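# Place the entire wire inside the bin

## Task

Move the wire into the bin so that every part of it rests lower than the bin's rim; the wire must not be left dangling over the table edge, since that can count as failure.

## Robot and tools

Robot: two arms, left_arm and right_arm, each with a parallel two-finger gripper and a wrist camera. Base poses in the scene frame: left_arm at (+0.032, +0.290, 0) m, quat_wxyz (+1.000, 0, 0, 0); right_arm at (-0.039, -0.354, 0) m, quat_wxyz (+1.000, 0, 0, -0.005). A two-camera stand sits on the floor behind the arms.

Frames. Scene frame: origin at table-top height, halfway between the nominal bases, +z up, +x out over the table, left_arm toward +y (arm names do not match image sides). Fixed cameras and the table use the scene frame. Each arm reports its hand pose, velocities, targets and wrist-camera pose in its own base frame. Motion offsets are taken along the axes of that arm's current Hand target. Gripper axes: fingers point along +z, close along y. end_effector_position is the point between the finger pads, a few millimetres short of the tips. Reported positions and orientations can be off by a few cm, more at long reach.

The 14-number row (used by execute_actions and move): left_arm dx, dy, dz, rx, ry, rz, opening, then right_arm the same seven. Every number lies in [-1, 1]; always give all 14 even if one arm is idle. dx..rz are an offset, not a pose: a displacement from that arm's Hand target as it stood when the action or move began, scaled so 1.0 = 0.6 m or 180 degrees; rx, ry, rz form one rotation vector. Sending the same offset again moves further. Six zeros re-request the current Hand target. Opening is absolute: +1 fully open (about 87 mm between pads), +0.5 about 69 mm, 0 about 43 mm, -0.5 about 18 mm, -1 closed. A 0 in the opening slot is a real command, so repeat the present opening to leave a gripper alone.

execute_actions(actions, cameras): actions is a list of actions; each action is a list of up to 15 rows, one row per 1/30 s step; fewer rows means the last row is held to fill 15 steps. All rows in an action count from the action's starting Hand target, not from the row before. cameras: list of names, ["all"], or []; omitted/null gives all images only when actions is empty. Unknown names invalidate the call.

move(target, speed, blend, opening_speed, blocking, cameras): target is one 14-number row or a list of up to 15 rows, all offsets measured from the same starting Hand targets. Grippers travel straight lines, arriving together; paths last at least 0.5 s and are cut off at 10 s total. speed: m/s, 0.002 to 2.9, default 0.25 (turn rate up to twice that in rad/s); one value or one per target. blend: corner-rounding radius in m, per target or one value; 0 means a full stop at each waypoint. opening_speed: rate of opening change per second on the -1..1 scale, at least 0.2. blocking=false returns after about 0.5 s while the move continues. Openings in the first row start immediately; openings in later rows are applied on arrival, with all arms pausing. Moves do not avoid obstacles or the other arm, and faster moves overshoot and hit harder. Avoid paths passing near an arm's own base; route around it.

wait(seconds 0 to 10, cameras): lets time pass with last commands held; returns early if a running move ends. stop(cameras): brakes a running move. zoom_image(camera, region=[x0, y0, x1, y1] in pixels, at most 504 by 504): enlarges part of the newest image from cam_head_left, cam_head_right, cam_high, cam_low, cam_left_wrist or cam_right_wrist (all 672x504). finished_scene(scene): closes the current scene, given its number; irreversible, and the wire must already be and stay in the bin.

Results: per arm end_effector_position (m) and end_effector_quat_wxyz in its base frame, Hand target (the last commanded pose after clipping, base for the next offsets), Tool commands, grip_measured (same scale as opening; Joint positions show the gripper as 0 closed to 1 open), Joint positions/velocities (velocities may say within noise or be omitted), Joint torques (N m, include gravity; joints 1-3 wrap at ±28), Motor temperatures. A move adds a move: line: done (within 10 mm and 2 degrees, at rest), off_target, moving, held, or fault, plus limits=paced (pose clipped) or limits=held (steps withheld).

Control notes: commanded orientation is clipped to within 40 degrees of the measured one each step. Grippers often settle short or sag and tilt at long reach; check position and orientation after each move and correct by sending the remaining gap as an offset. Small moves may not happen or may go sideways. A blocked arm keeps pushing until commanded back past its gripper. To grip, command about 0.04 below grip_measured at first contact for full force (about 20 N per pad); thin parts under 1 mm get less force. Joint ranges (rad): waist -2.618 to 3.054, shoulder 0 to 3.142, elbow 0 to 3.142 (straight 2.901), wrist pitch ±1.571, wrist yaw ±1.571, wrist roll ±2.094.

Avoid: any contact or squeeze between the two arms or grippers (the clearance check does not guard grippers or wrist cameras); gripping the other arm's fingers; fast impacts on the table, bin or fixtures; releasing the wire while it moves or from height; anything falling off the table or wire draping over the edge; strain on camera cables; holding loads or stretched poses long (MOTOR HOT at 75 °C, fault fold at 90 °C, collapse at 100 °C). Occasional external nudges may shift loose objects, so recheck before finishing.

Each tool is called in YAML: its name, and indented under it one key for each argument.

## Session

execute_actions:
  actions: []

Scene clock: 0.00 s.
left_arm: end_effector_position=(+0.3932, +0.0109, +0.0596) grip_measured=+0.991 end_effector_quat_wxyz=(+0.580, -0.023, +0.814, +0.035) | right_arm: end_effector_position=(+0.3890, -0.0013, +0.0639) grip_measured=+0.993 end_effector_quat_wxyz=(+0.619, +0.017, +0.785, -0.009)
Joint positions: left_arm=[-0.017 1.549 0.412 0.803 -0.1 -0.003 0.995] | right_arm=[0.019 1.586 0.327 1.024 0.054 0.021 0.997]
Joint velocities: within noise
Joint torques (N m): no reading
Motor temperatures (°C): left_arm=[23 32 32 22 22 22 21] | right_arm=[18 31 32 27 23 22 19]
Heat: left arm: 32 °C; right arm: 32 °C.
Hand target: left_arm +0.3943, +0.0109, +0.0617; +0.581, -0.023, +0.813, +0.035 | right_arm +0.3936, -0.0012, +0.0738; +0.631, +0.018, +0.775, -0.008
Tool commands: left_gripper/opening=+1.0 right_gripper/opening=+1.0

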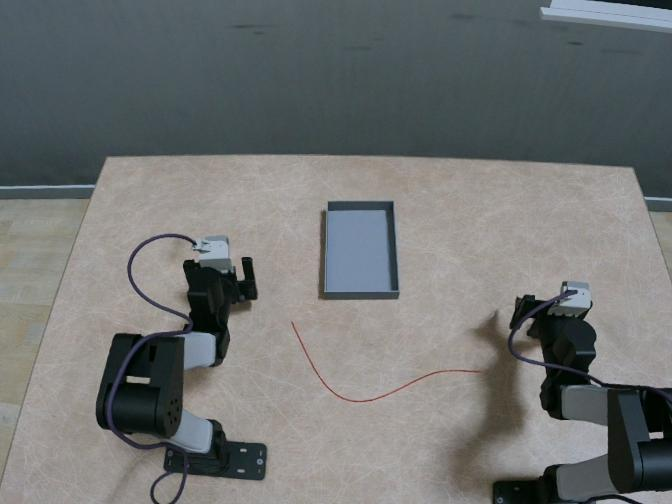

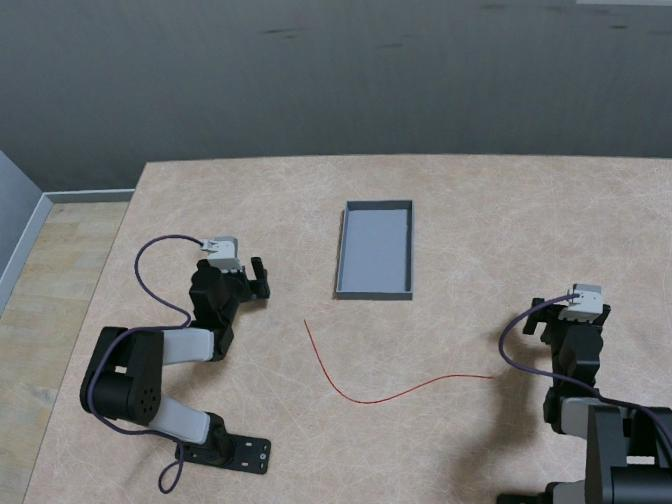

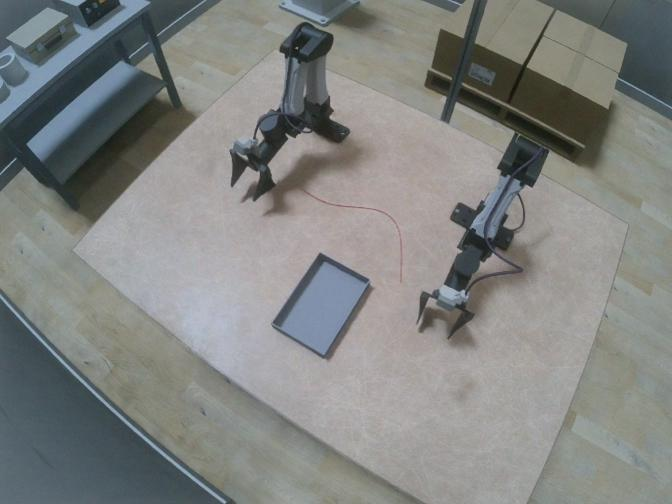

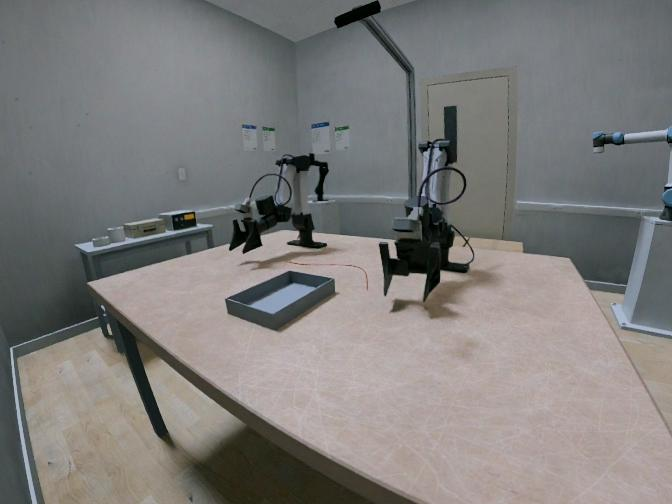

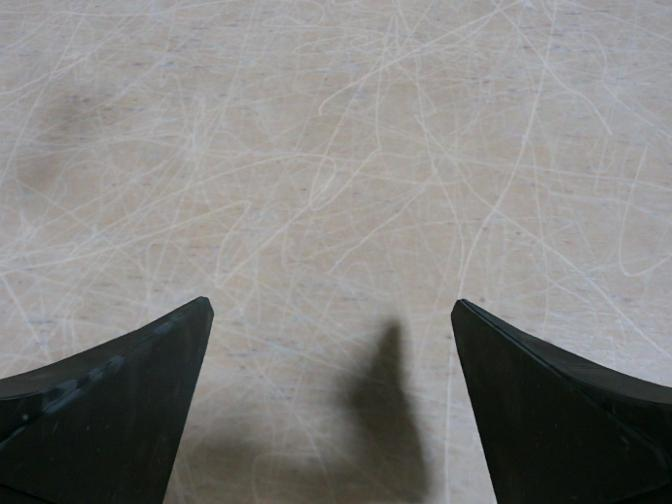

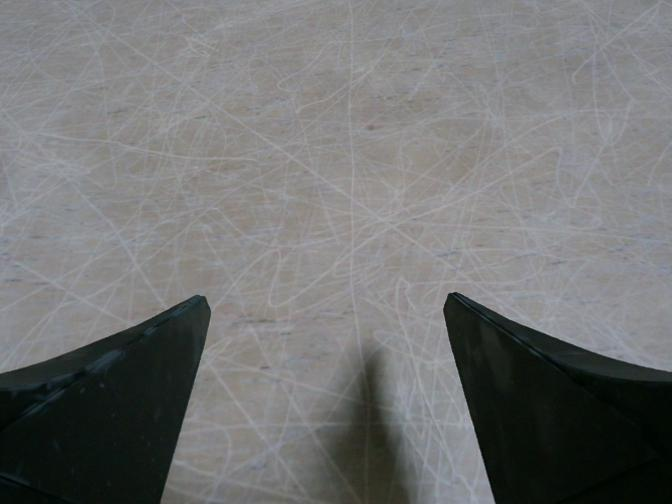

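zoom_image:
  camera: "cam_head_left"
  region: [300, 190, 420, 310]

zoom_image:
  camera: "cam_low"
  region: [210, 250, 390, 340]

Scaled by 4.200.

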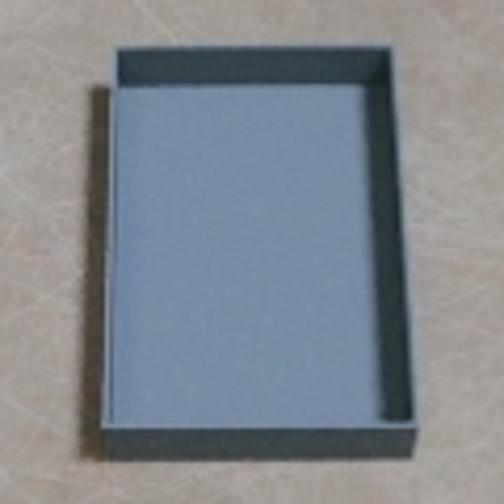

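Scaled by 2.800.

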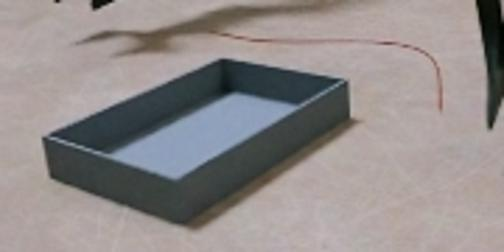

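move:
  target: [0.1257,-0.3023,-0.3875,-0.1045,0.3868,-0.1633,0,0.073,0.3932,-0.2843,0.2408,0.3853,0.2908,0]
  speed: 0.3
  cameras: ["cam_head_left","cam_left_wrist","cam_right_wrist"]

Scene clock: 94.07 s.
left_arm: end_effector_position=(+0.1650, -0.1849, +0.0566) grip_measured=+0.000 end_effector_quat_wxyz=(+0.004, -0.319, +0.948, +0.001) | right_arm: end_effector_position=(+0.2230, +0.2345, +0.0625) grip_measured=+0.000 end_effector_quat_wxyz=(+0.001, +0.538, +0.843, -0.006)
Joint positions: left_arm=[-0.683 1.54 1.015 -1.044 -0.007 -1.332 0.5] | right_arm=[0.689 1.756 1.273 -1.099 0.006 1.825 0.5]
Joint torques (N m): left_arm=[-1.06 -4.66 7.3 0.18 -0.04 -0.14] | right_arm=[0.85 -6.83 8.5 0.08 -0.01 0.15]
Motor temperatures (°C): left_arm=[23 33 35 29 22 22 21] | right_arm=[18 33 36 32 23 21 19]
Heat: left arm: 35 °C; right arm: 36 °C.
Hand target: left_arm +0.1650, -0.1892, +0.0599; +0.000, -0.319, +0.948, +0.000 | right_arm +0.2268, +0.2414, +0.0679; +0.000, +0.541, +0.841, +0.000
Off the commanded pose: left_arm 0.005 m, 0 deg | right_arm 0.009 m, 1 deg.
move: done
Images, in order (width x height): cam_head_left 672x504, cam_left_wrist 672x504, cam_right_wrist 672x504.

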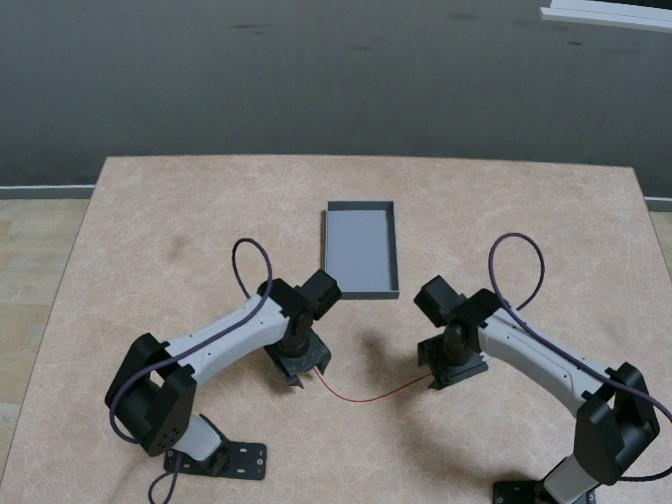

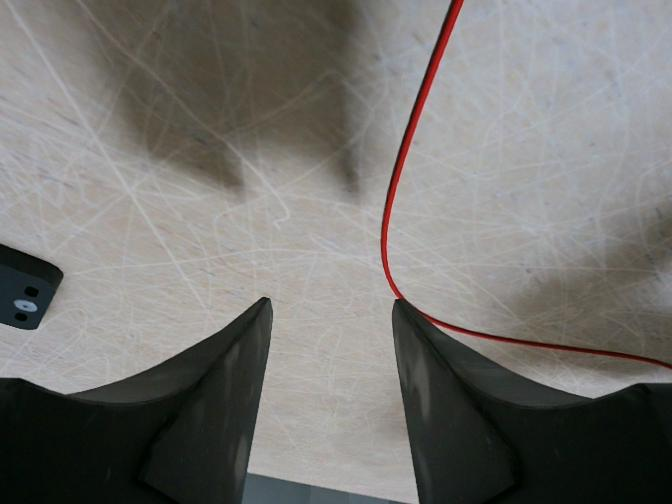

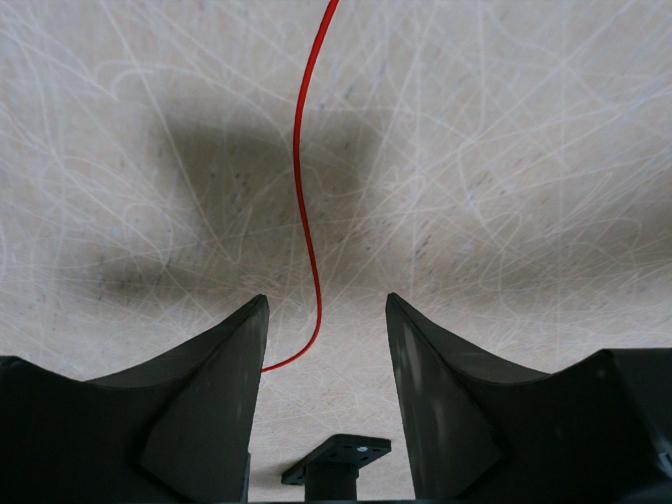

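move:
  target:
    - [0,-0.042,0.03,0,0,0.05,0,0,0.021,0.04,0,0,-0.037,0]
    - [0,-0.042,0.07,0,0,0.05,0,0,0.021,0.083,0,0,-0.037,0]
  speed: [0.15,0.1]
  blend: [0.01,0]
  cameras: ["cam_left_wrist","cam_right_wrist"]

Scene clock: 112.37 s.
left_arm: end_effector_position=(+0.1828, -0.2068, +0.0212) grip_measured=+0.000 end_effector_quat_wxyz=(+0.003, -0.251, +0.968, +0.001) | right_arm: end_effector_position=(+0.2366, +0.2469, +0.0220) grip_measured=+0.000 end_effector_quat_wxyz=(+0.002, +0.491, +0.871, -0.002)
Joint positions: left_arm=[-0.709 1.714 1.049 -0.905 -0.007 -1.216 0.5] | right_arm=[0.689 1.878 1.258 -0.953 0.005 1.716 0.5]
Joint torques (N m): left_arm=[-1.05 -5.89 4.75 0.44 -0.05 -0.02] | right_arm=[-0.31 -7.95 4.6 0.4 0 -0.06]
Heat: left arm: 35 °C; right arm: 39 °C.
Hand target: left_arm +0.1803, -0.2092, +0.0179; +0.000, -0.244, +0.970, +0.000 | right_arm +0.2383, +0.2466, +0.0181; +0.000, +0.491, +0.871, +0.000
Off the commanded pose: left_arm 0.005 m, 1 deg | right_arm 0.004 m, 0 deg.
move: done
Images, in order (width x height): cam_left_wrist 672x504, cam_right_wrist 672x504.

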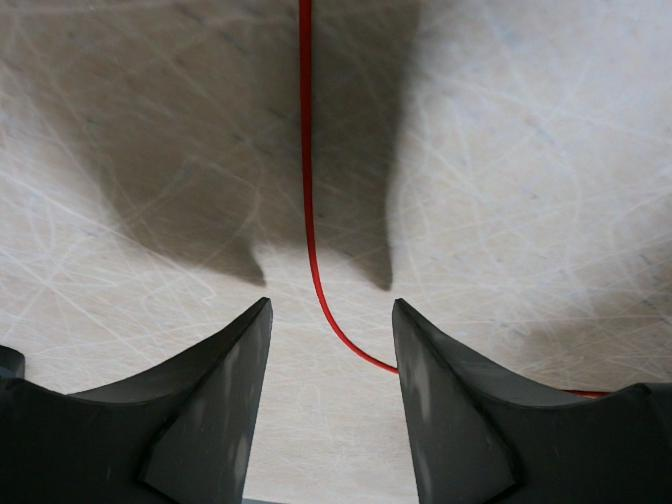

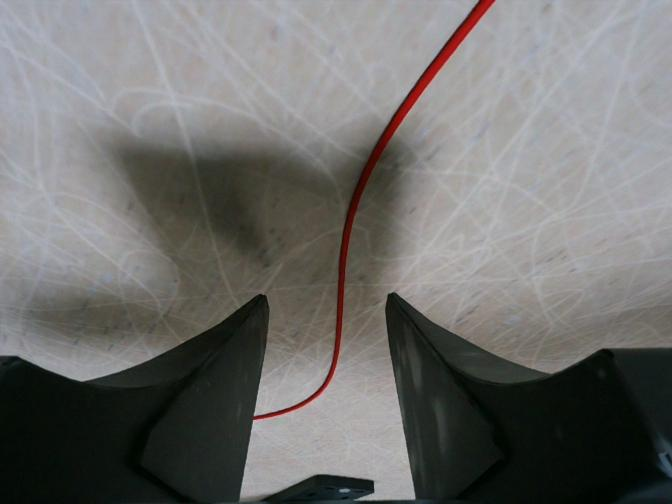

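move:
  target:
    - [-0.017,0,0.02,0,0,0,0,0,0,0.036,0,0,0,0]
    - [-0.017,0,0.02,0,0,0,-1,0,0,0.036,0,0,0,-1]
  speed: 0.05
  opening_speed: 0.8
  cameras: ["cam_left_wrist","cam_right_wrist"]

Scene clock: 119.27 s.
left_arm: end_effector_position=(+0.1899, -0.2093, +0.0124) grip_measured=-0.974 end_effector_quat_wxyz=(+0.004, -0.241, +0.970, -0.009) | right_arm: end_effector_position=(+0.2354, +0.2494, +0.0070) grip_measured=-0.972 end_effector_quat_wxyz=(-0.006, +0.490, +0.872, +0.004)
Joint positions: left_arm=[-0.694 1.741 1.042 -0.852 0.004 -1.181 0.013] | right_arm=[0.687 1.9 1.22 -0.888 -0.013 1.712 0.014]
Joint torques (N m): left_arm=[0.7 -5.34 4.36 0.43 -0.17 -0.05] | right_arm=[-0.14 -6.89 3.6 0.59 0.17 -0.02]
Heat: left arm: 35 °C; right arm: 38 °C.
Hand target: left_arm +0.1893, -0.2045, +0.0059; +0.000, -0.244, +0.970, +0.000 | right_arm +0.2383, +0.2464, -0.0036; +0.000, +0.491, +0.871, +0.000
Off the commanded pose: left_arm 0.008 m, 1 deg | right_arm 0.011 m, 1 deg.
move: off_target (right_arm); target 2's new opening was sent with right_arm's hand 0.011 m and 0 deg from that target
Images, in order (width x height): cam_left_wrist 672x504, cam_right_wrist 672x504.

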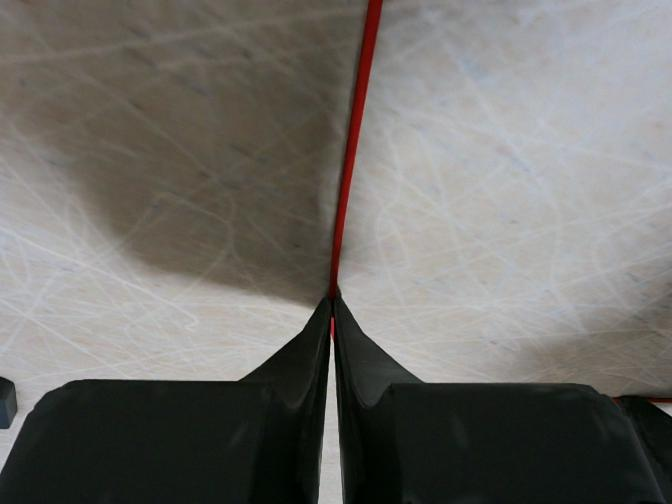

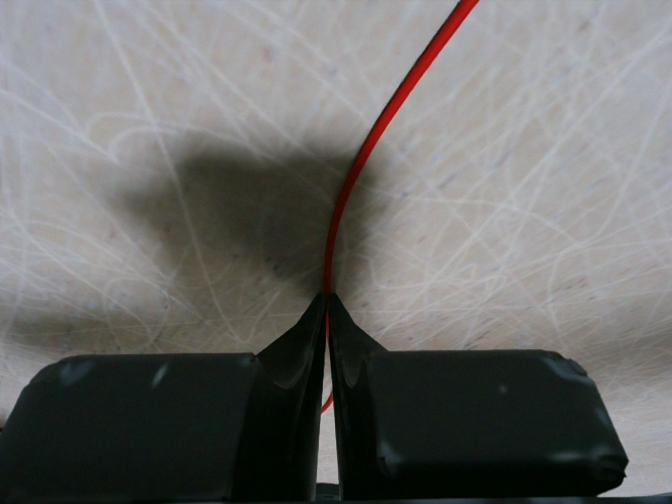

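move:
  target: [0,0,-0.2,0,0,0,-1,0,0,-0.22,0,0,0,-1]
  speed: 0.15
  cameras: ["all"]

Scene clock: 123.50 s.
left_arm: end_effector_position=(+0.1866, -0.2065, +0.1186) grip_measured=-0.974 end_effector_quat_wxyz=(-0.006, -0.241, +0.970, +0.004) | right_arm: end_effector_position=(+0.2323, +0.2460, +0.1100) grip_measured=-0.972 end_effector_quat_wxyz=(-0.014, +0.490, +0.871, -0.023)
Joint positions: left_arm=[-0.694 1.657 1.382 -1.31 0.004 -1.181 0.013] | right_arm=[0.687 1.842 1.567 -1.348 -0.009 1.712 0.014]
Joint torques (N m): left_arm=[0.68 -7.79 7.13 0.16 -0.12 -0.03] | right_arm=[-0.16 -12.12 8.39 -0.03 0.13 0]
Heat: left arm: 35 °C; right arm: 37 °C.
Hand target: left_arm +0.1893, -0.2045, +0.1259; +0.000, -0.244, +0.970, +0.000 | right_arm +0.2383, +0.2465, +0.1285; +0.000, +0.491, +0.871, +0.000
Off the commanded pose: left_arm 0.008 m, 1 deg | right_arm 0.019 m, 3 deg.
move: off_target (right_arm)

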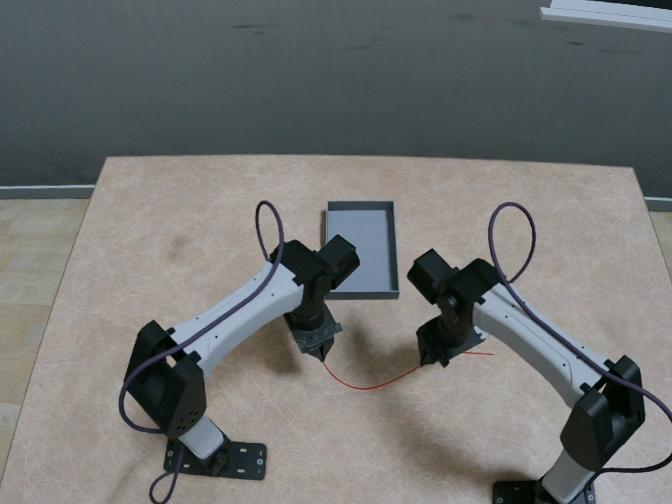

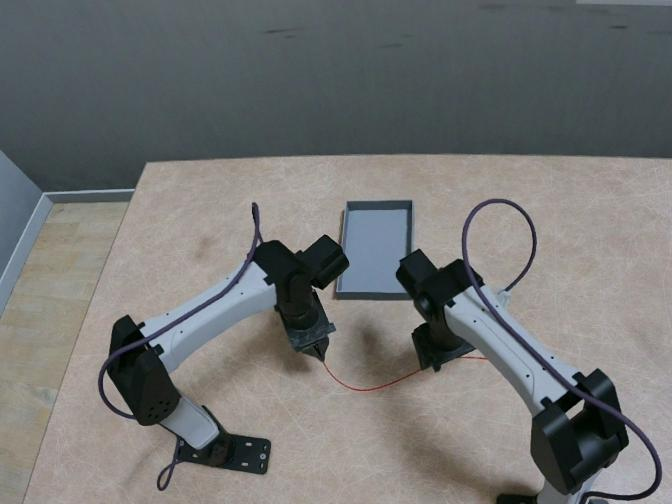

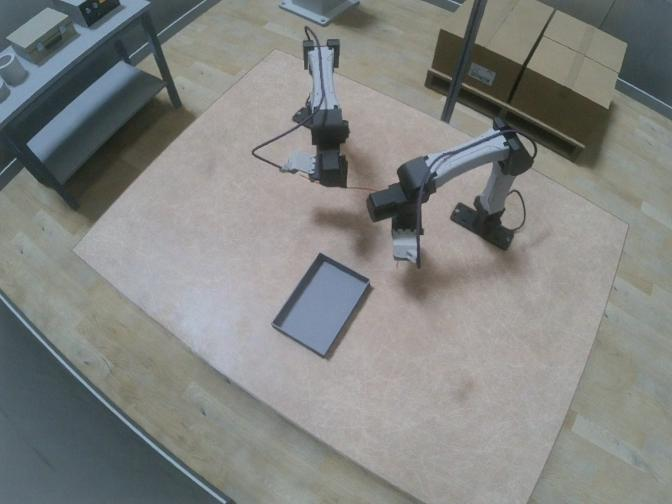

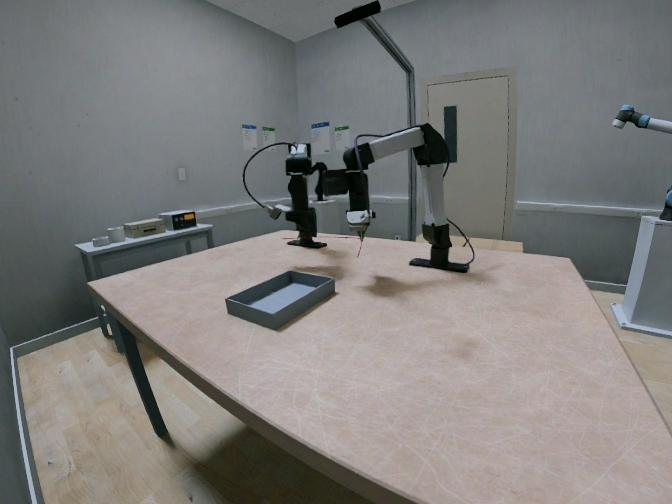

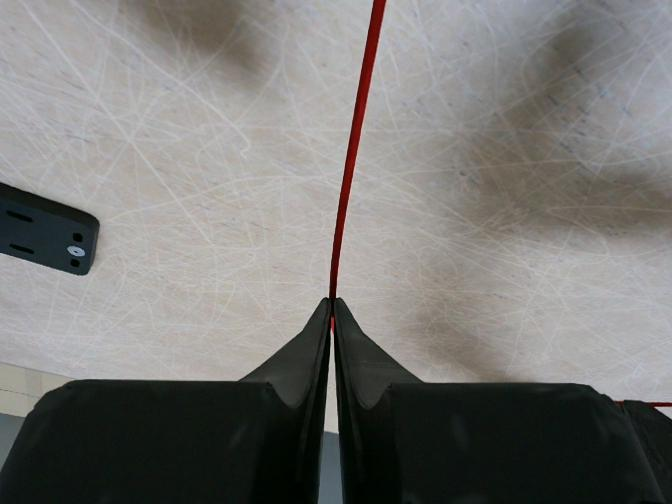

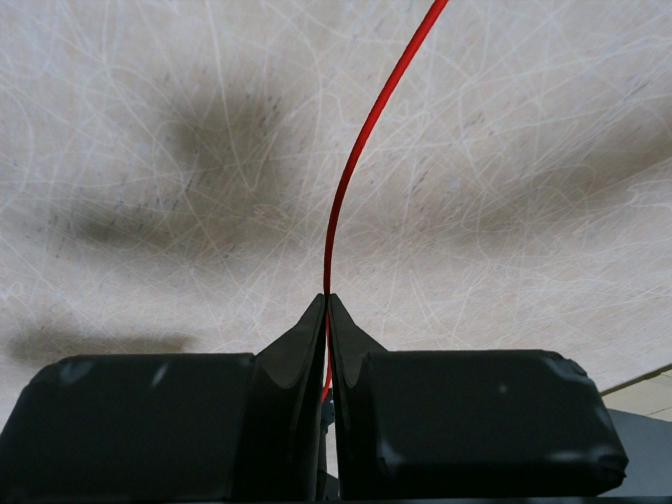

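move:
  target: [-0.3157,-0.2178,-0.04,0,0,0.157,-1,-0.2032,0.3412,-0.056,0,0,-0.382,-1]
  speed: 0.2
  cameras: ["all"]

zoom_image:
  camera: "cam_head_left"
  region: [280, 140, 480, 320]

zoom_image:
  camera: "cam_low"
  region: [190, 180, 390, 340]

Scene clock: 160.93 s.
left_arm: end_effector_position=(+0.4157, -0.2325, +0.1516) grip_measured=-0.974 end_effector_quat_wxyz=(+0.117, -0.009, +0.991, -0.065) | right_arm: end_effector_position=(+0.4664, +0.2463, +0.1571) grip_measured=-0.972 end_effector_quat_wxyz=(+0.209, -0.065, +0.971, +0.097)
Joint positions: left_arm=[-0.466 2.446 2.698 -1.554 0.008 -0.486 0.013] | right_arm=[0.453 2.526 2.834 -1.414 -0.022 0.325 0.014]
Joint torques (N m): left_arm=[0.43 -11.17 7.09 0.75 0 0] | right_arm=[0.1 -12.63 8.46 1.36 0.05 -0.1]
Motor temperatures (°C): left_arm=[23 35 37 24 22 22 22] | right_arm=[18 37 39 29 23 21 20]
Heat: left arm: 37 °C; right arm: 39 °C.
Hand target: left_arm +0.4179, -0.2301, +0.1499; +0.000, +0.000, +1.000, +0.000 | right_arm +0.4766, +0.2484, +0.1620; +0.000, -0.087, +0.996, +0.000
Off the commanded pose: left_arm 0.004 m, 15 deg | right_arm 0.011 m, 27 deg.
elbow stopped short (right arm): the move would have taken joint 3 (elbow) straighter than the controller allows.
joint sent to its limit (left arm) — joint 4 (wrist pitch), lower limit. The joint targets are off in orientation, not in position.
move: off_target (left_arm, right_arm)

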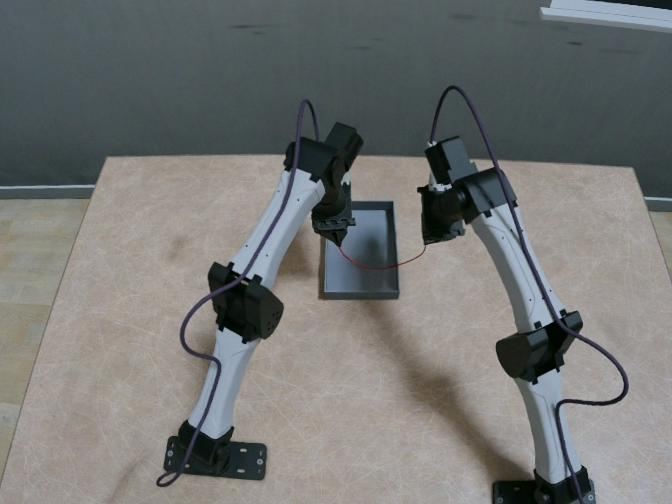

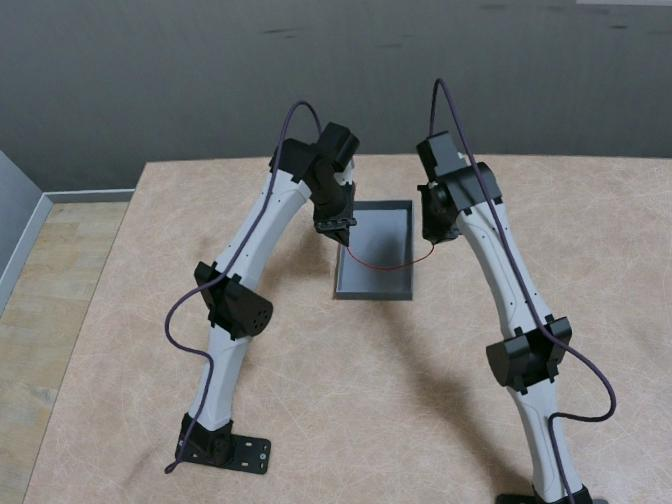

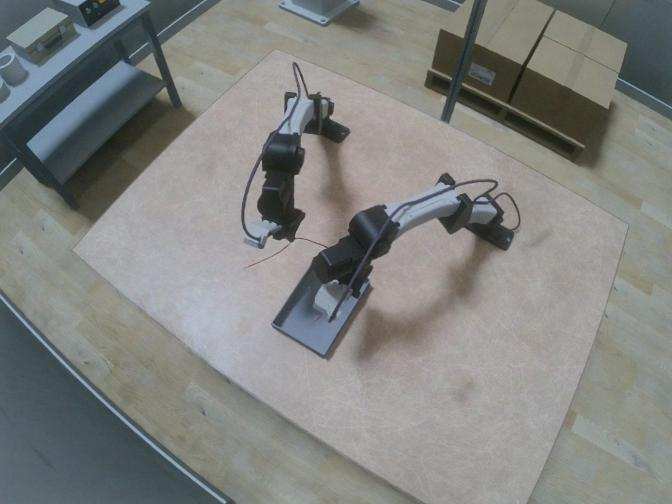

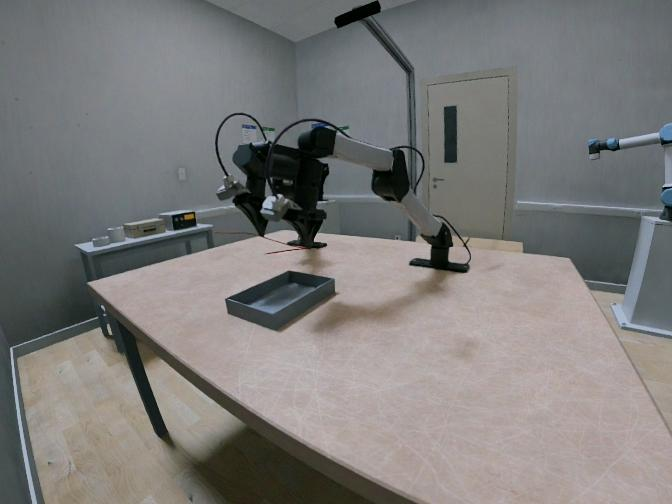

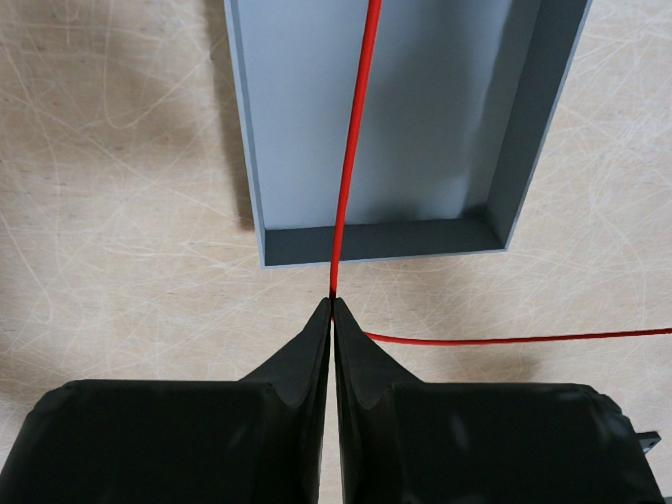

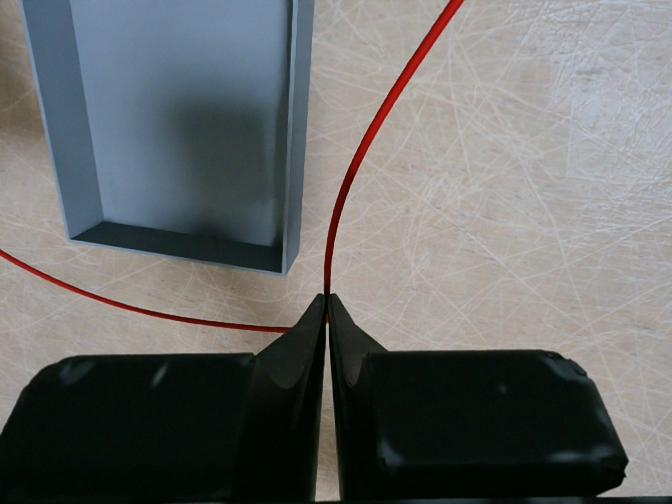

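Scaled by 2.520.

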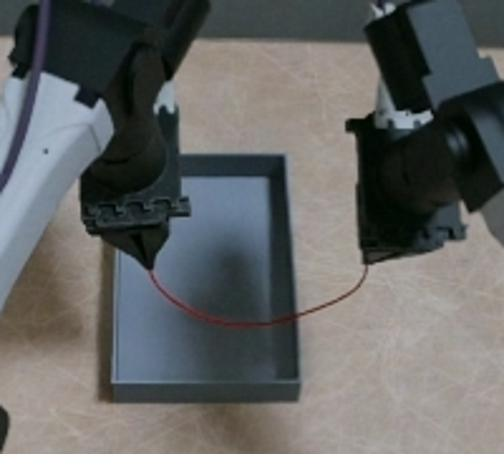

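Scaled by 2.520.

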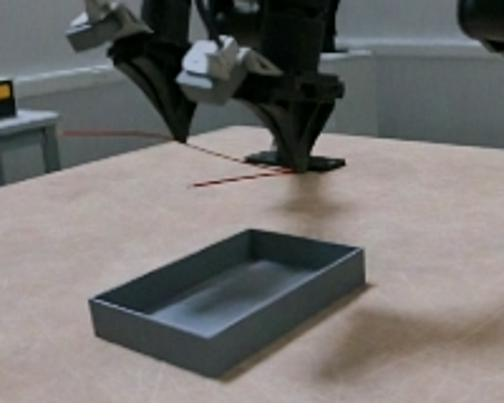

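move:
  target: [0,0.005,0.208,0,0,0,-1,0,0,0.145,0,0,0,-1]
  speed: 0.1
  cameras: ["all"]

zoom_image:
  camera: "cam_head_left"
  region: [280, 140, 480, 320]

zoom_image:
  camera: "cam_low"
  region: [190, 180, 390, 340]

zoom_image:
  camera: "cam_high"
  region: [230, 190, 430, 370]

Scene clock: 183.57 s.
left_arm: end_effector_position=(+0.4161, -0.2319, +0.0266) grip_measured=-0.974 end_effector_quat_wxyz=(+0.008, +0.000, +1.000, -0.008) | right_arm: end_effector_position=(+0.4674, +0.2454, +0.0717) grip_measured=-0.972 end_effector_quat_wxyz=(+0.135, -0.070, +0.986, +0.064)
Joint positions: left_arm=[-0.466 2.74 2.741 -1.55 0.008 -0.467 0.013] | right_arm=[0.453 2.694 2.834 -1.412 -0.017 0.313 0.014]
Joint torques (N m): left_arm=[0.53 -12.79 7.32 0.25 -0.16 0] | right_arm=[0.43 -13.75 8.64 1.02 0.1 -0.08]
Heat: left arm: 37 °C; right arm: 41 °C.
Hand target: left_arm +0.4179, -0.2271, +0.0252; +0.000, +0.000, +1.000, +0.000 | right_arm +0.4766, +0.2483, +0.0751; +0.000, -0.087, +0.996, +0.000
Off the commanded pose: left_arm 0.005 m, 1 deg | right_arm 0.010 m, 17 deg.
elbow stopped short (right arm): the move would have taken joint 3 (elbow) straighter than the controller allows.
joint sent to its limit (left arm) — joint 4 (wrist pitch), lower limit. The joint targets still meet the commanded pose.
move: off_target (right_arm)

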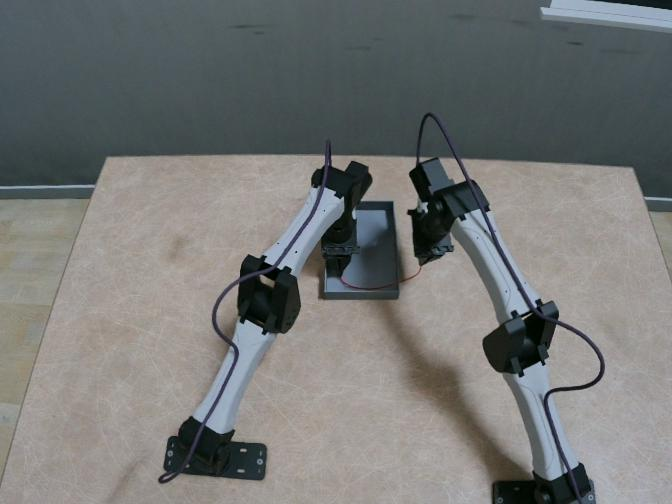

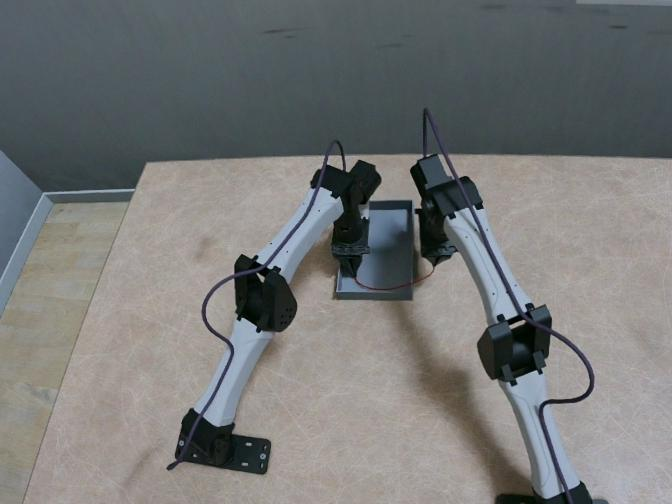

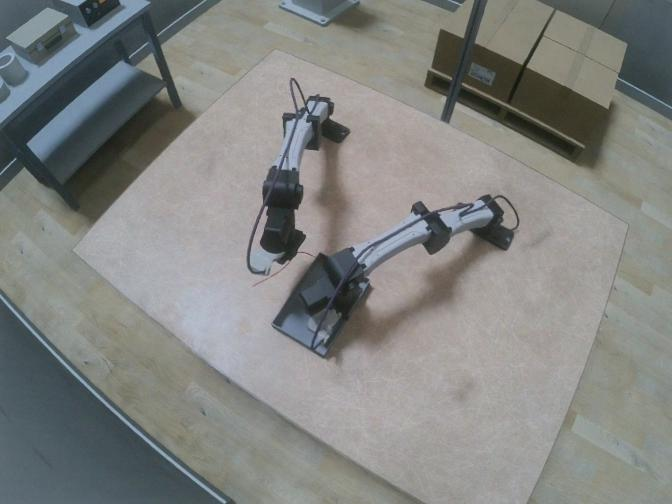

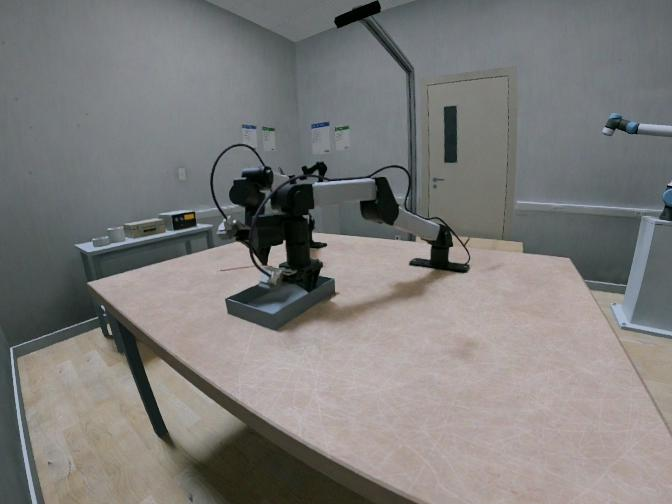

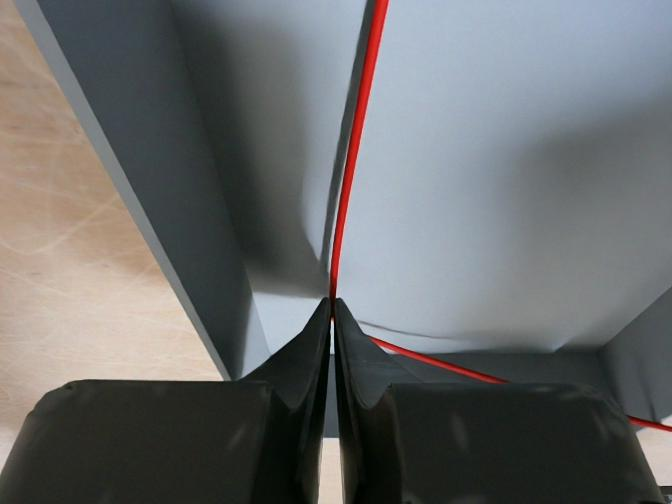

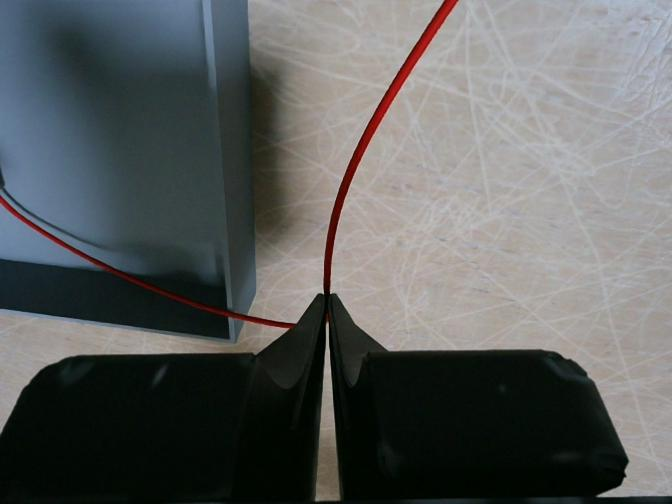

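Scaled by 2.520.

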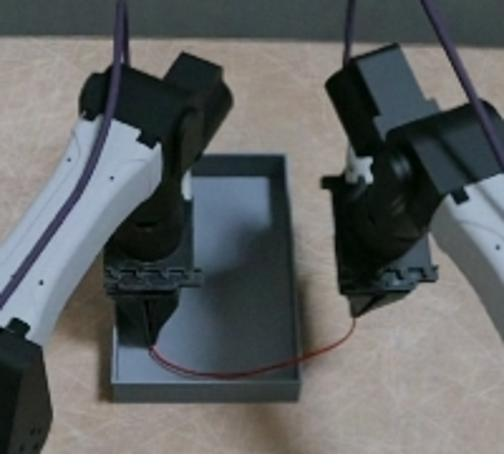

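Scaled by 2.520.

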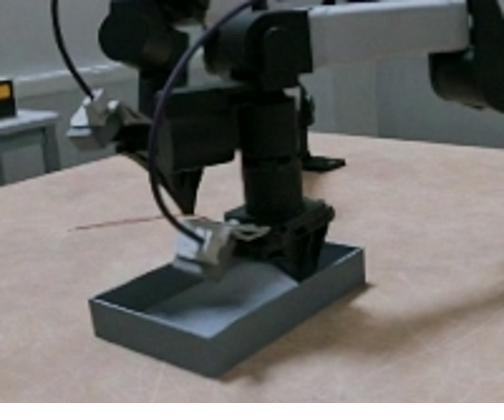

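Scaled by 2.520.

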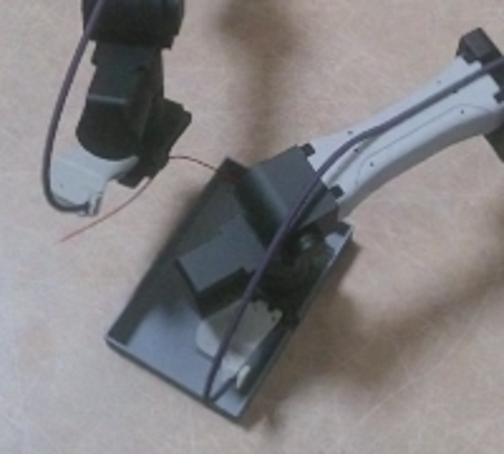

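move:
  target: [-0.045,0,0,0,0,0,-1,-0.048,0.088,0,0,0,-0.055,-1]
  speed: 0.08
  cameras: ["all"]

zoom_image:
  camera: "cam_head_left"
  region: [280, 140, 480, 320]

zoom_image:
  camera: "cam_low"
  region: [190, 180, 390, 340]

zoom_image:
  camera: "cam_high"
  region: [230, 190, 430, 370]

Scene clock: 203.33 s.
left_arm: end_effector_position=(+0.4371, -0.2291, +0.0280) grip_measured=-0.974 end_effector_quat_wxyz=(+0.038, -0.003, +0.999, -0.022) | right_arm: end_effector_position=(+0.4875, +0.2978, +0.0711) grip_measured=-0.972 end_effector_quat_wxyz=(+0.211, -0.150, +0.962, +0.090)
Joint positions: left_arm=[-0.443 2.787 2.846 -1.542 0.008 -0.449 0.013] | right_arm=[0.529 2.713 2.834 -1.229 -0.012 0.221 0.014]
Joint torques (N m): left_arm=[0.53 -12.77 7.32 0.66 -0.13 0] | right_arm=[0.91 -13.83 8.99 1.37 0.06 -0.06]
Motor temperatures (°C): left_arm=[23 42 37 23 22 22 22] | right_arm=[18 44 42 30 23 21 20]
Heat: left arm: 42 °C; right arm: 44 °C.
Hand target: left_arm +0.4449, -0.2271, +0.0251; +0.000, +0.000, +1.000, +0.000 | right_arm +0.4958, +0.3052, +0.0749; +0.000, -0.172, +0.985, +0.000
Off the commanded pose: left_arm 0.009 m, 5 deg | right_arm 0.012 m, 27 deg.
elbow stopped short (right arm): the move would have taken joint 3 (elbow) straighter than the controller allows.
elbow stopped short (left arm): the move would have taken joint 3 (elbow) straighter than the controller allows.
move: off_target (left_arm, right_arm)

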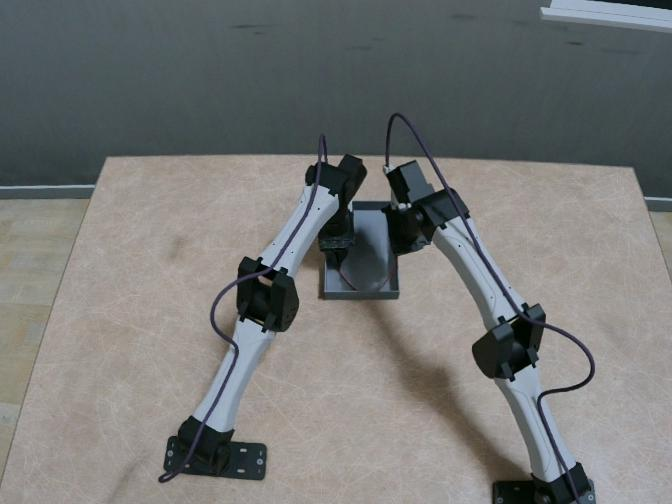

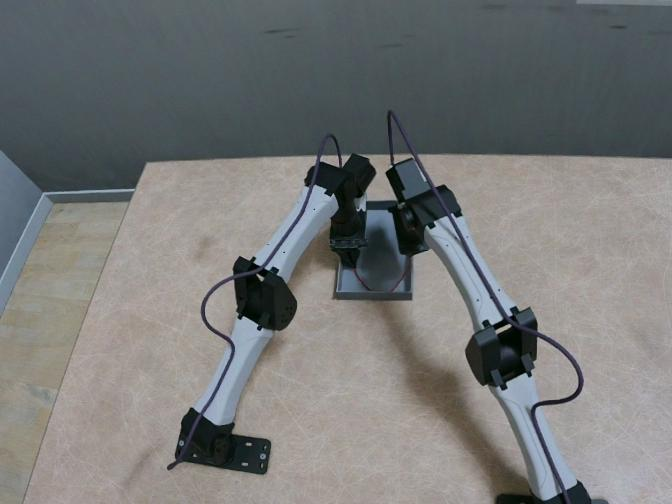

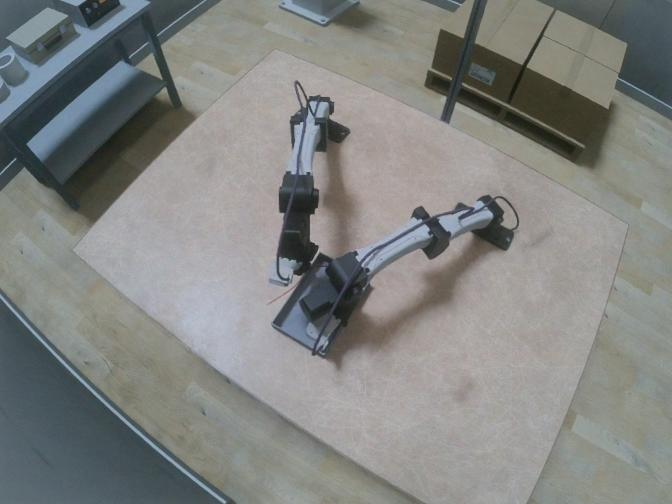

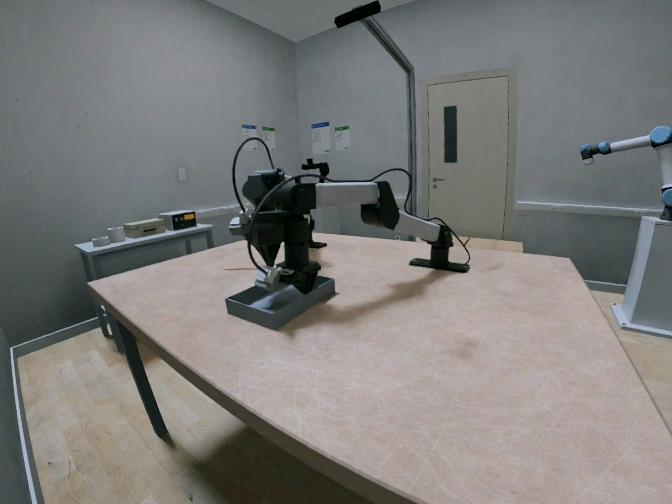

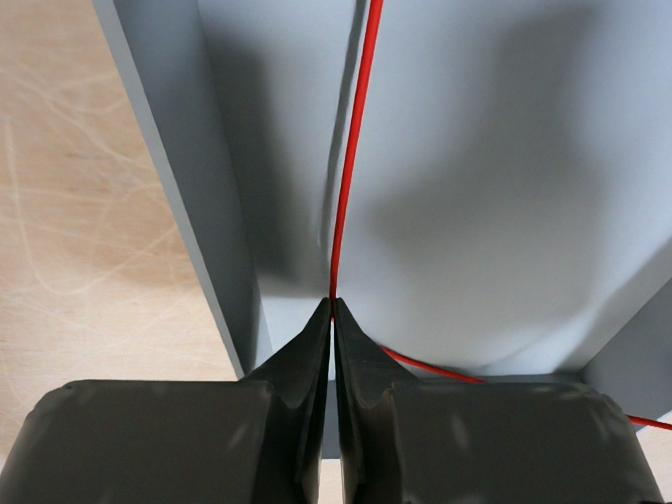

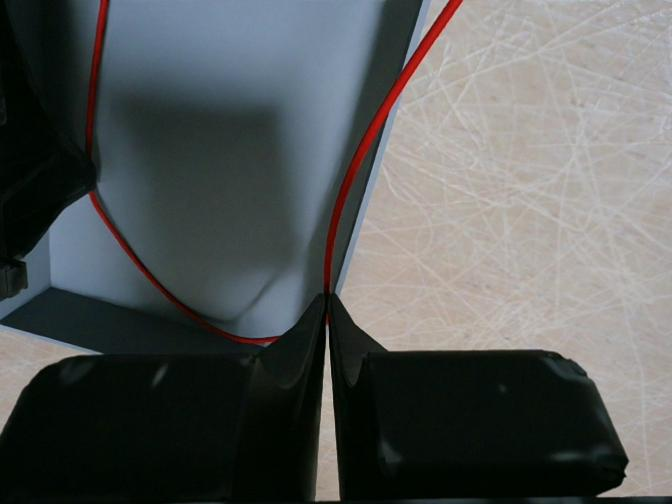

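Scaled by 2.520.

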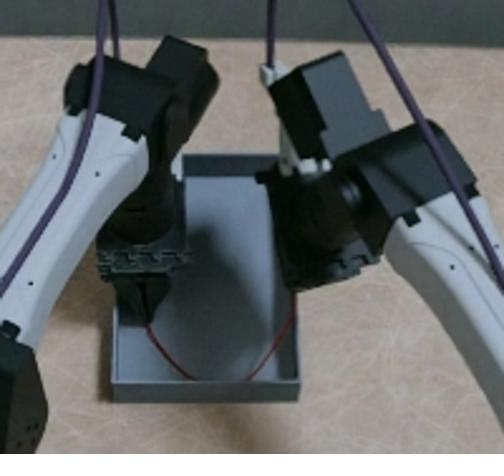

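Scaled by 2.520.

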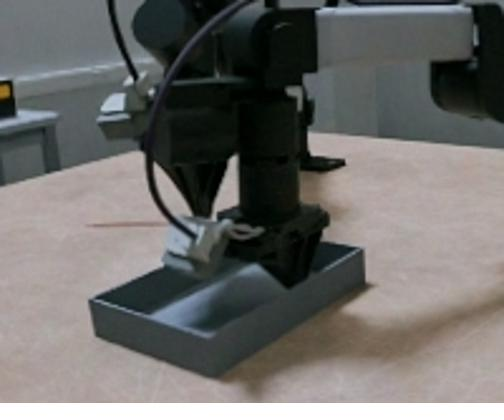

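Scaled by 2.520.

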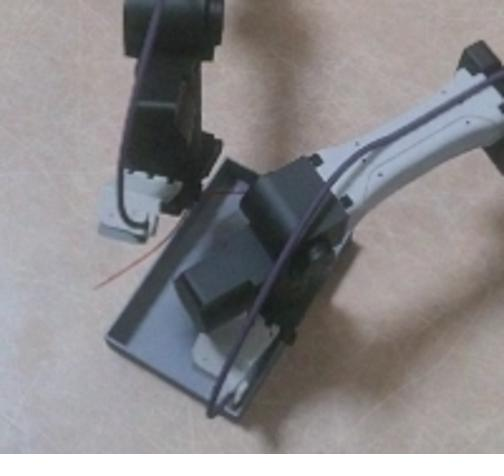

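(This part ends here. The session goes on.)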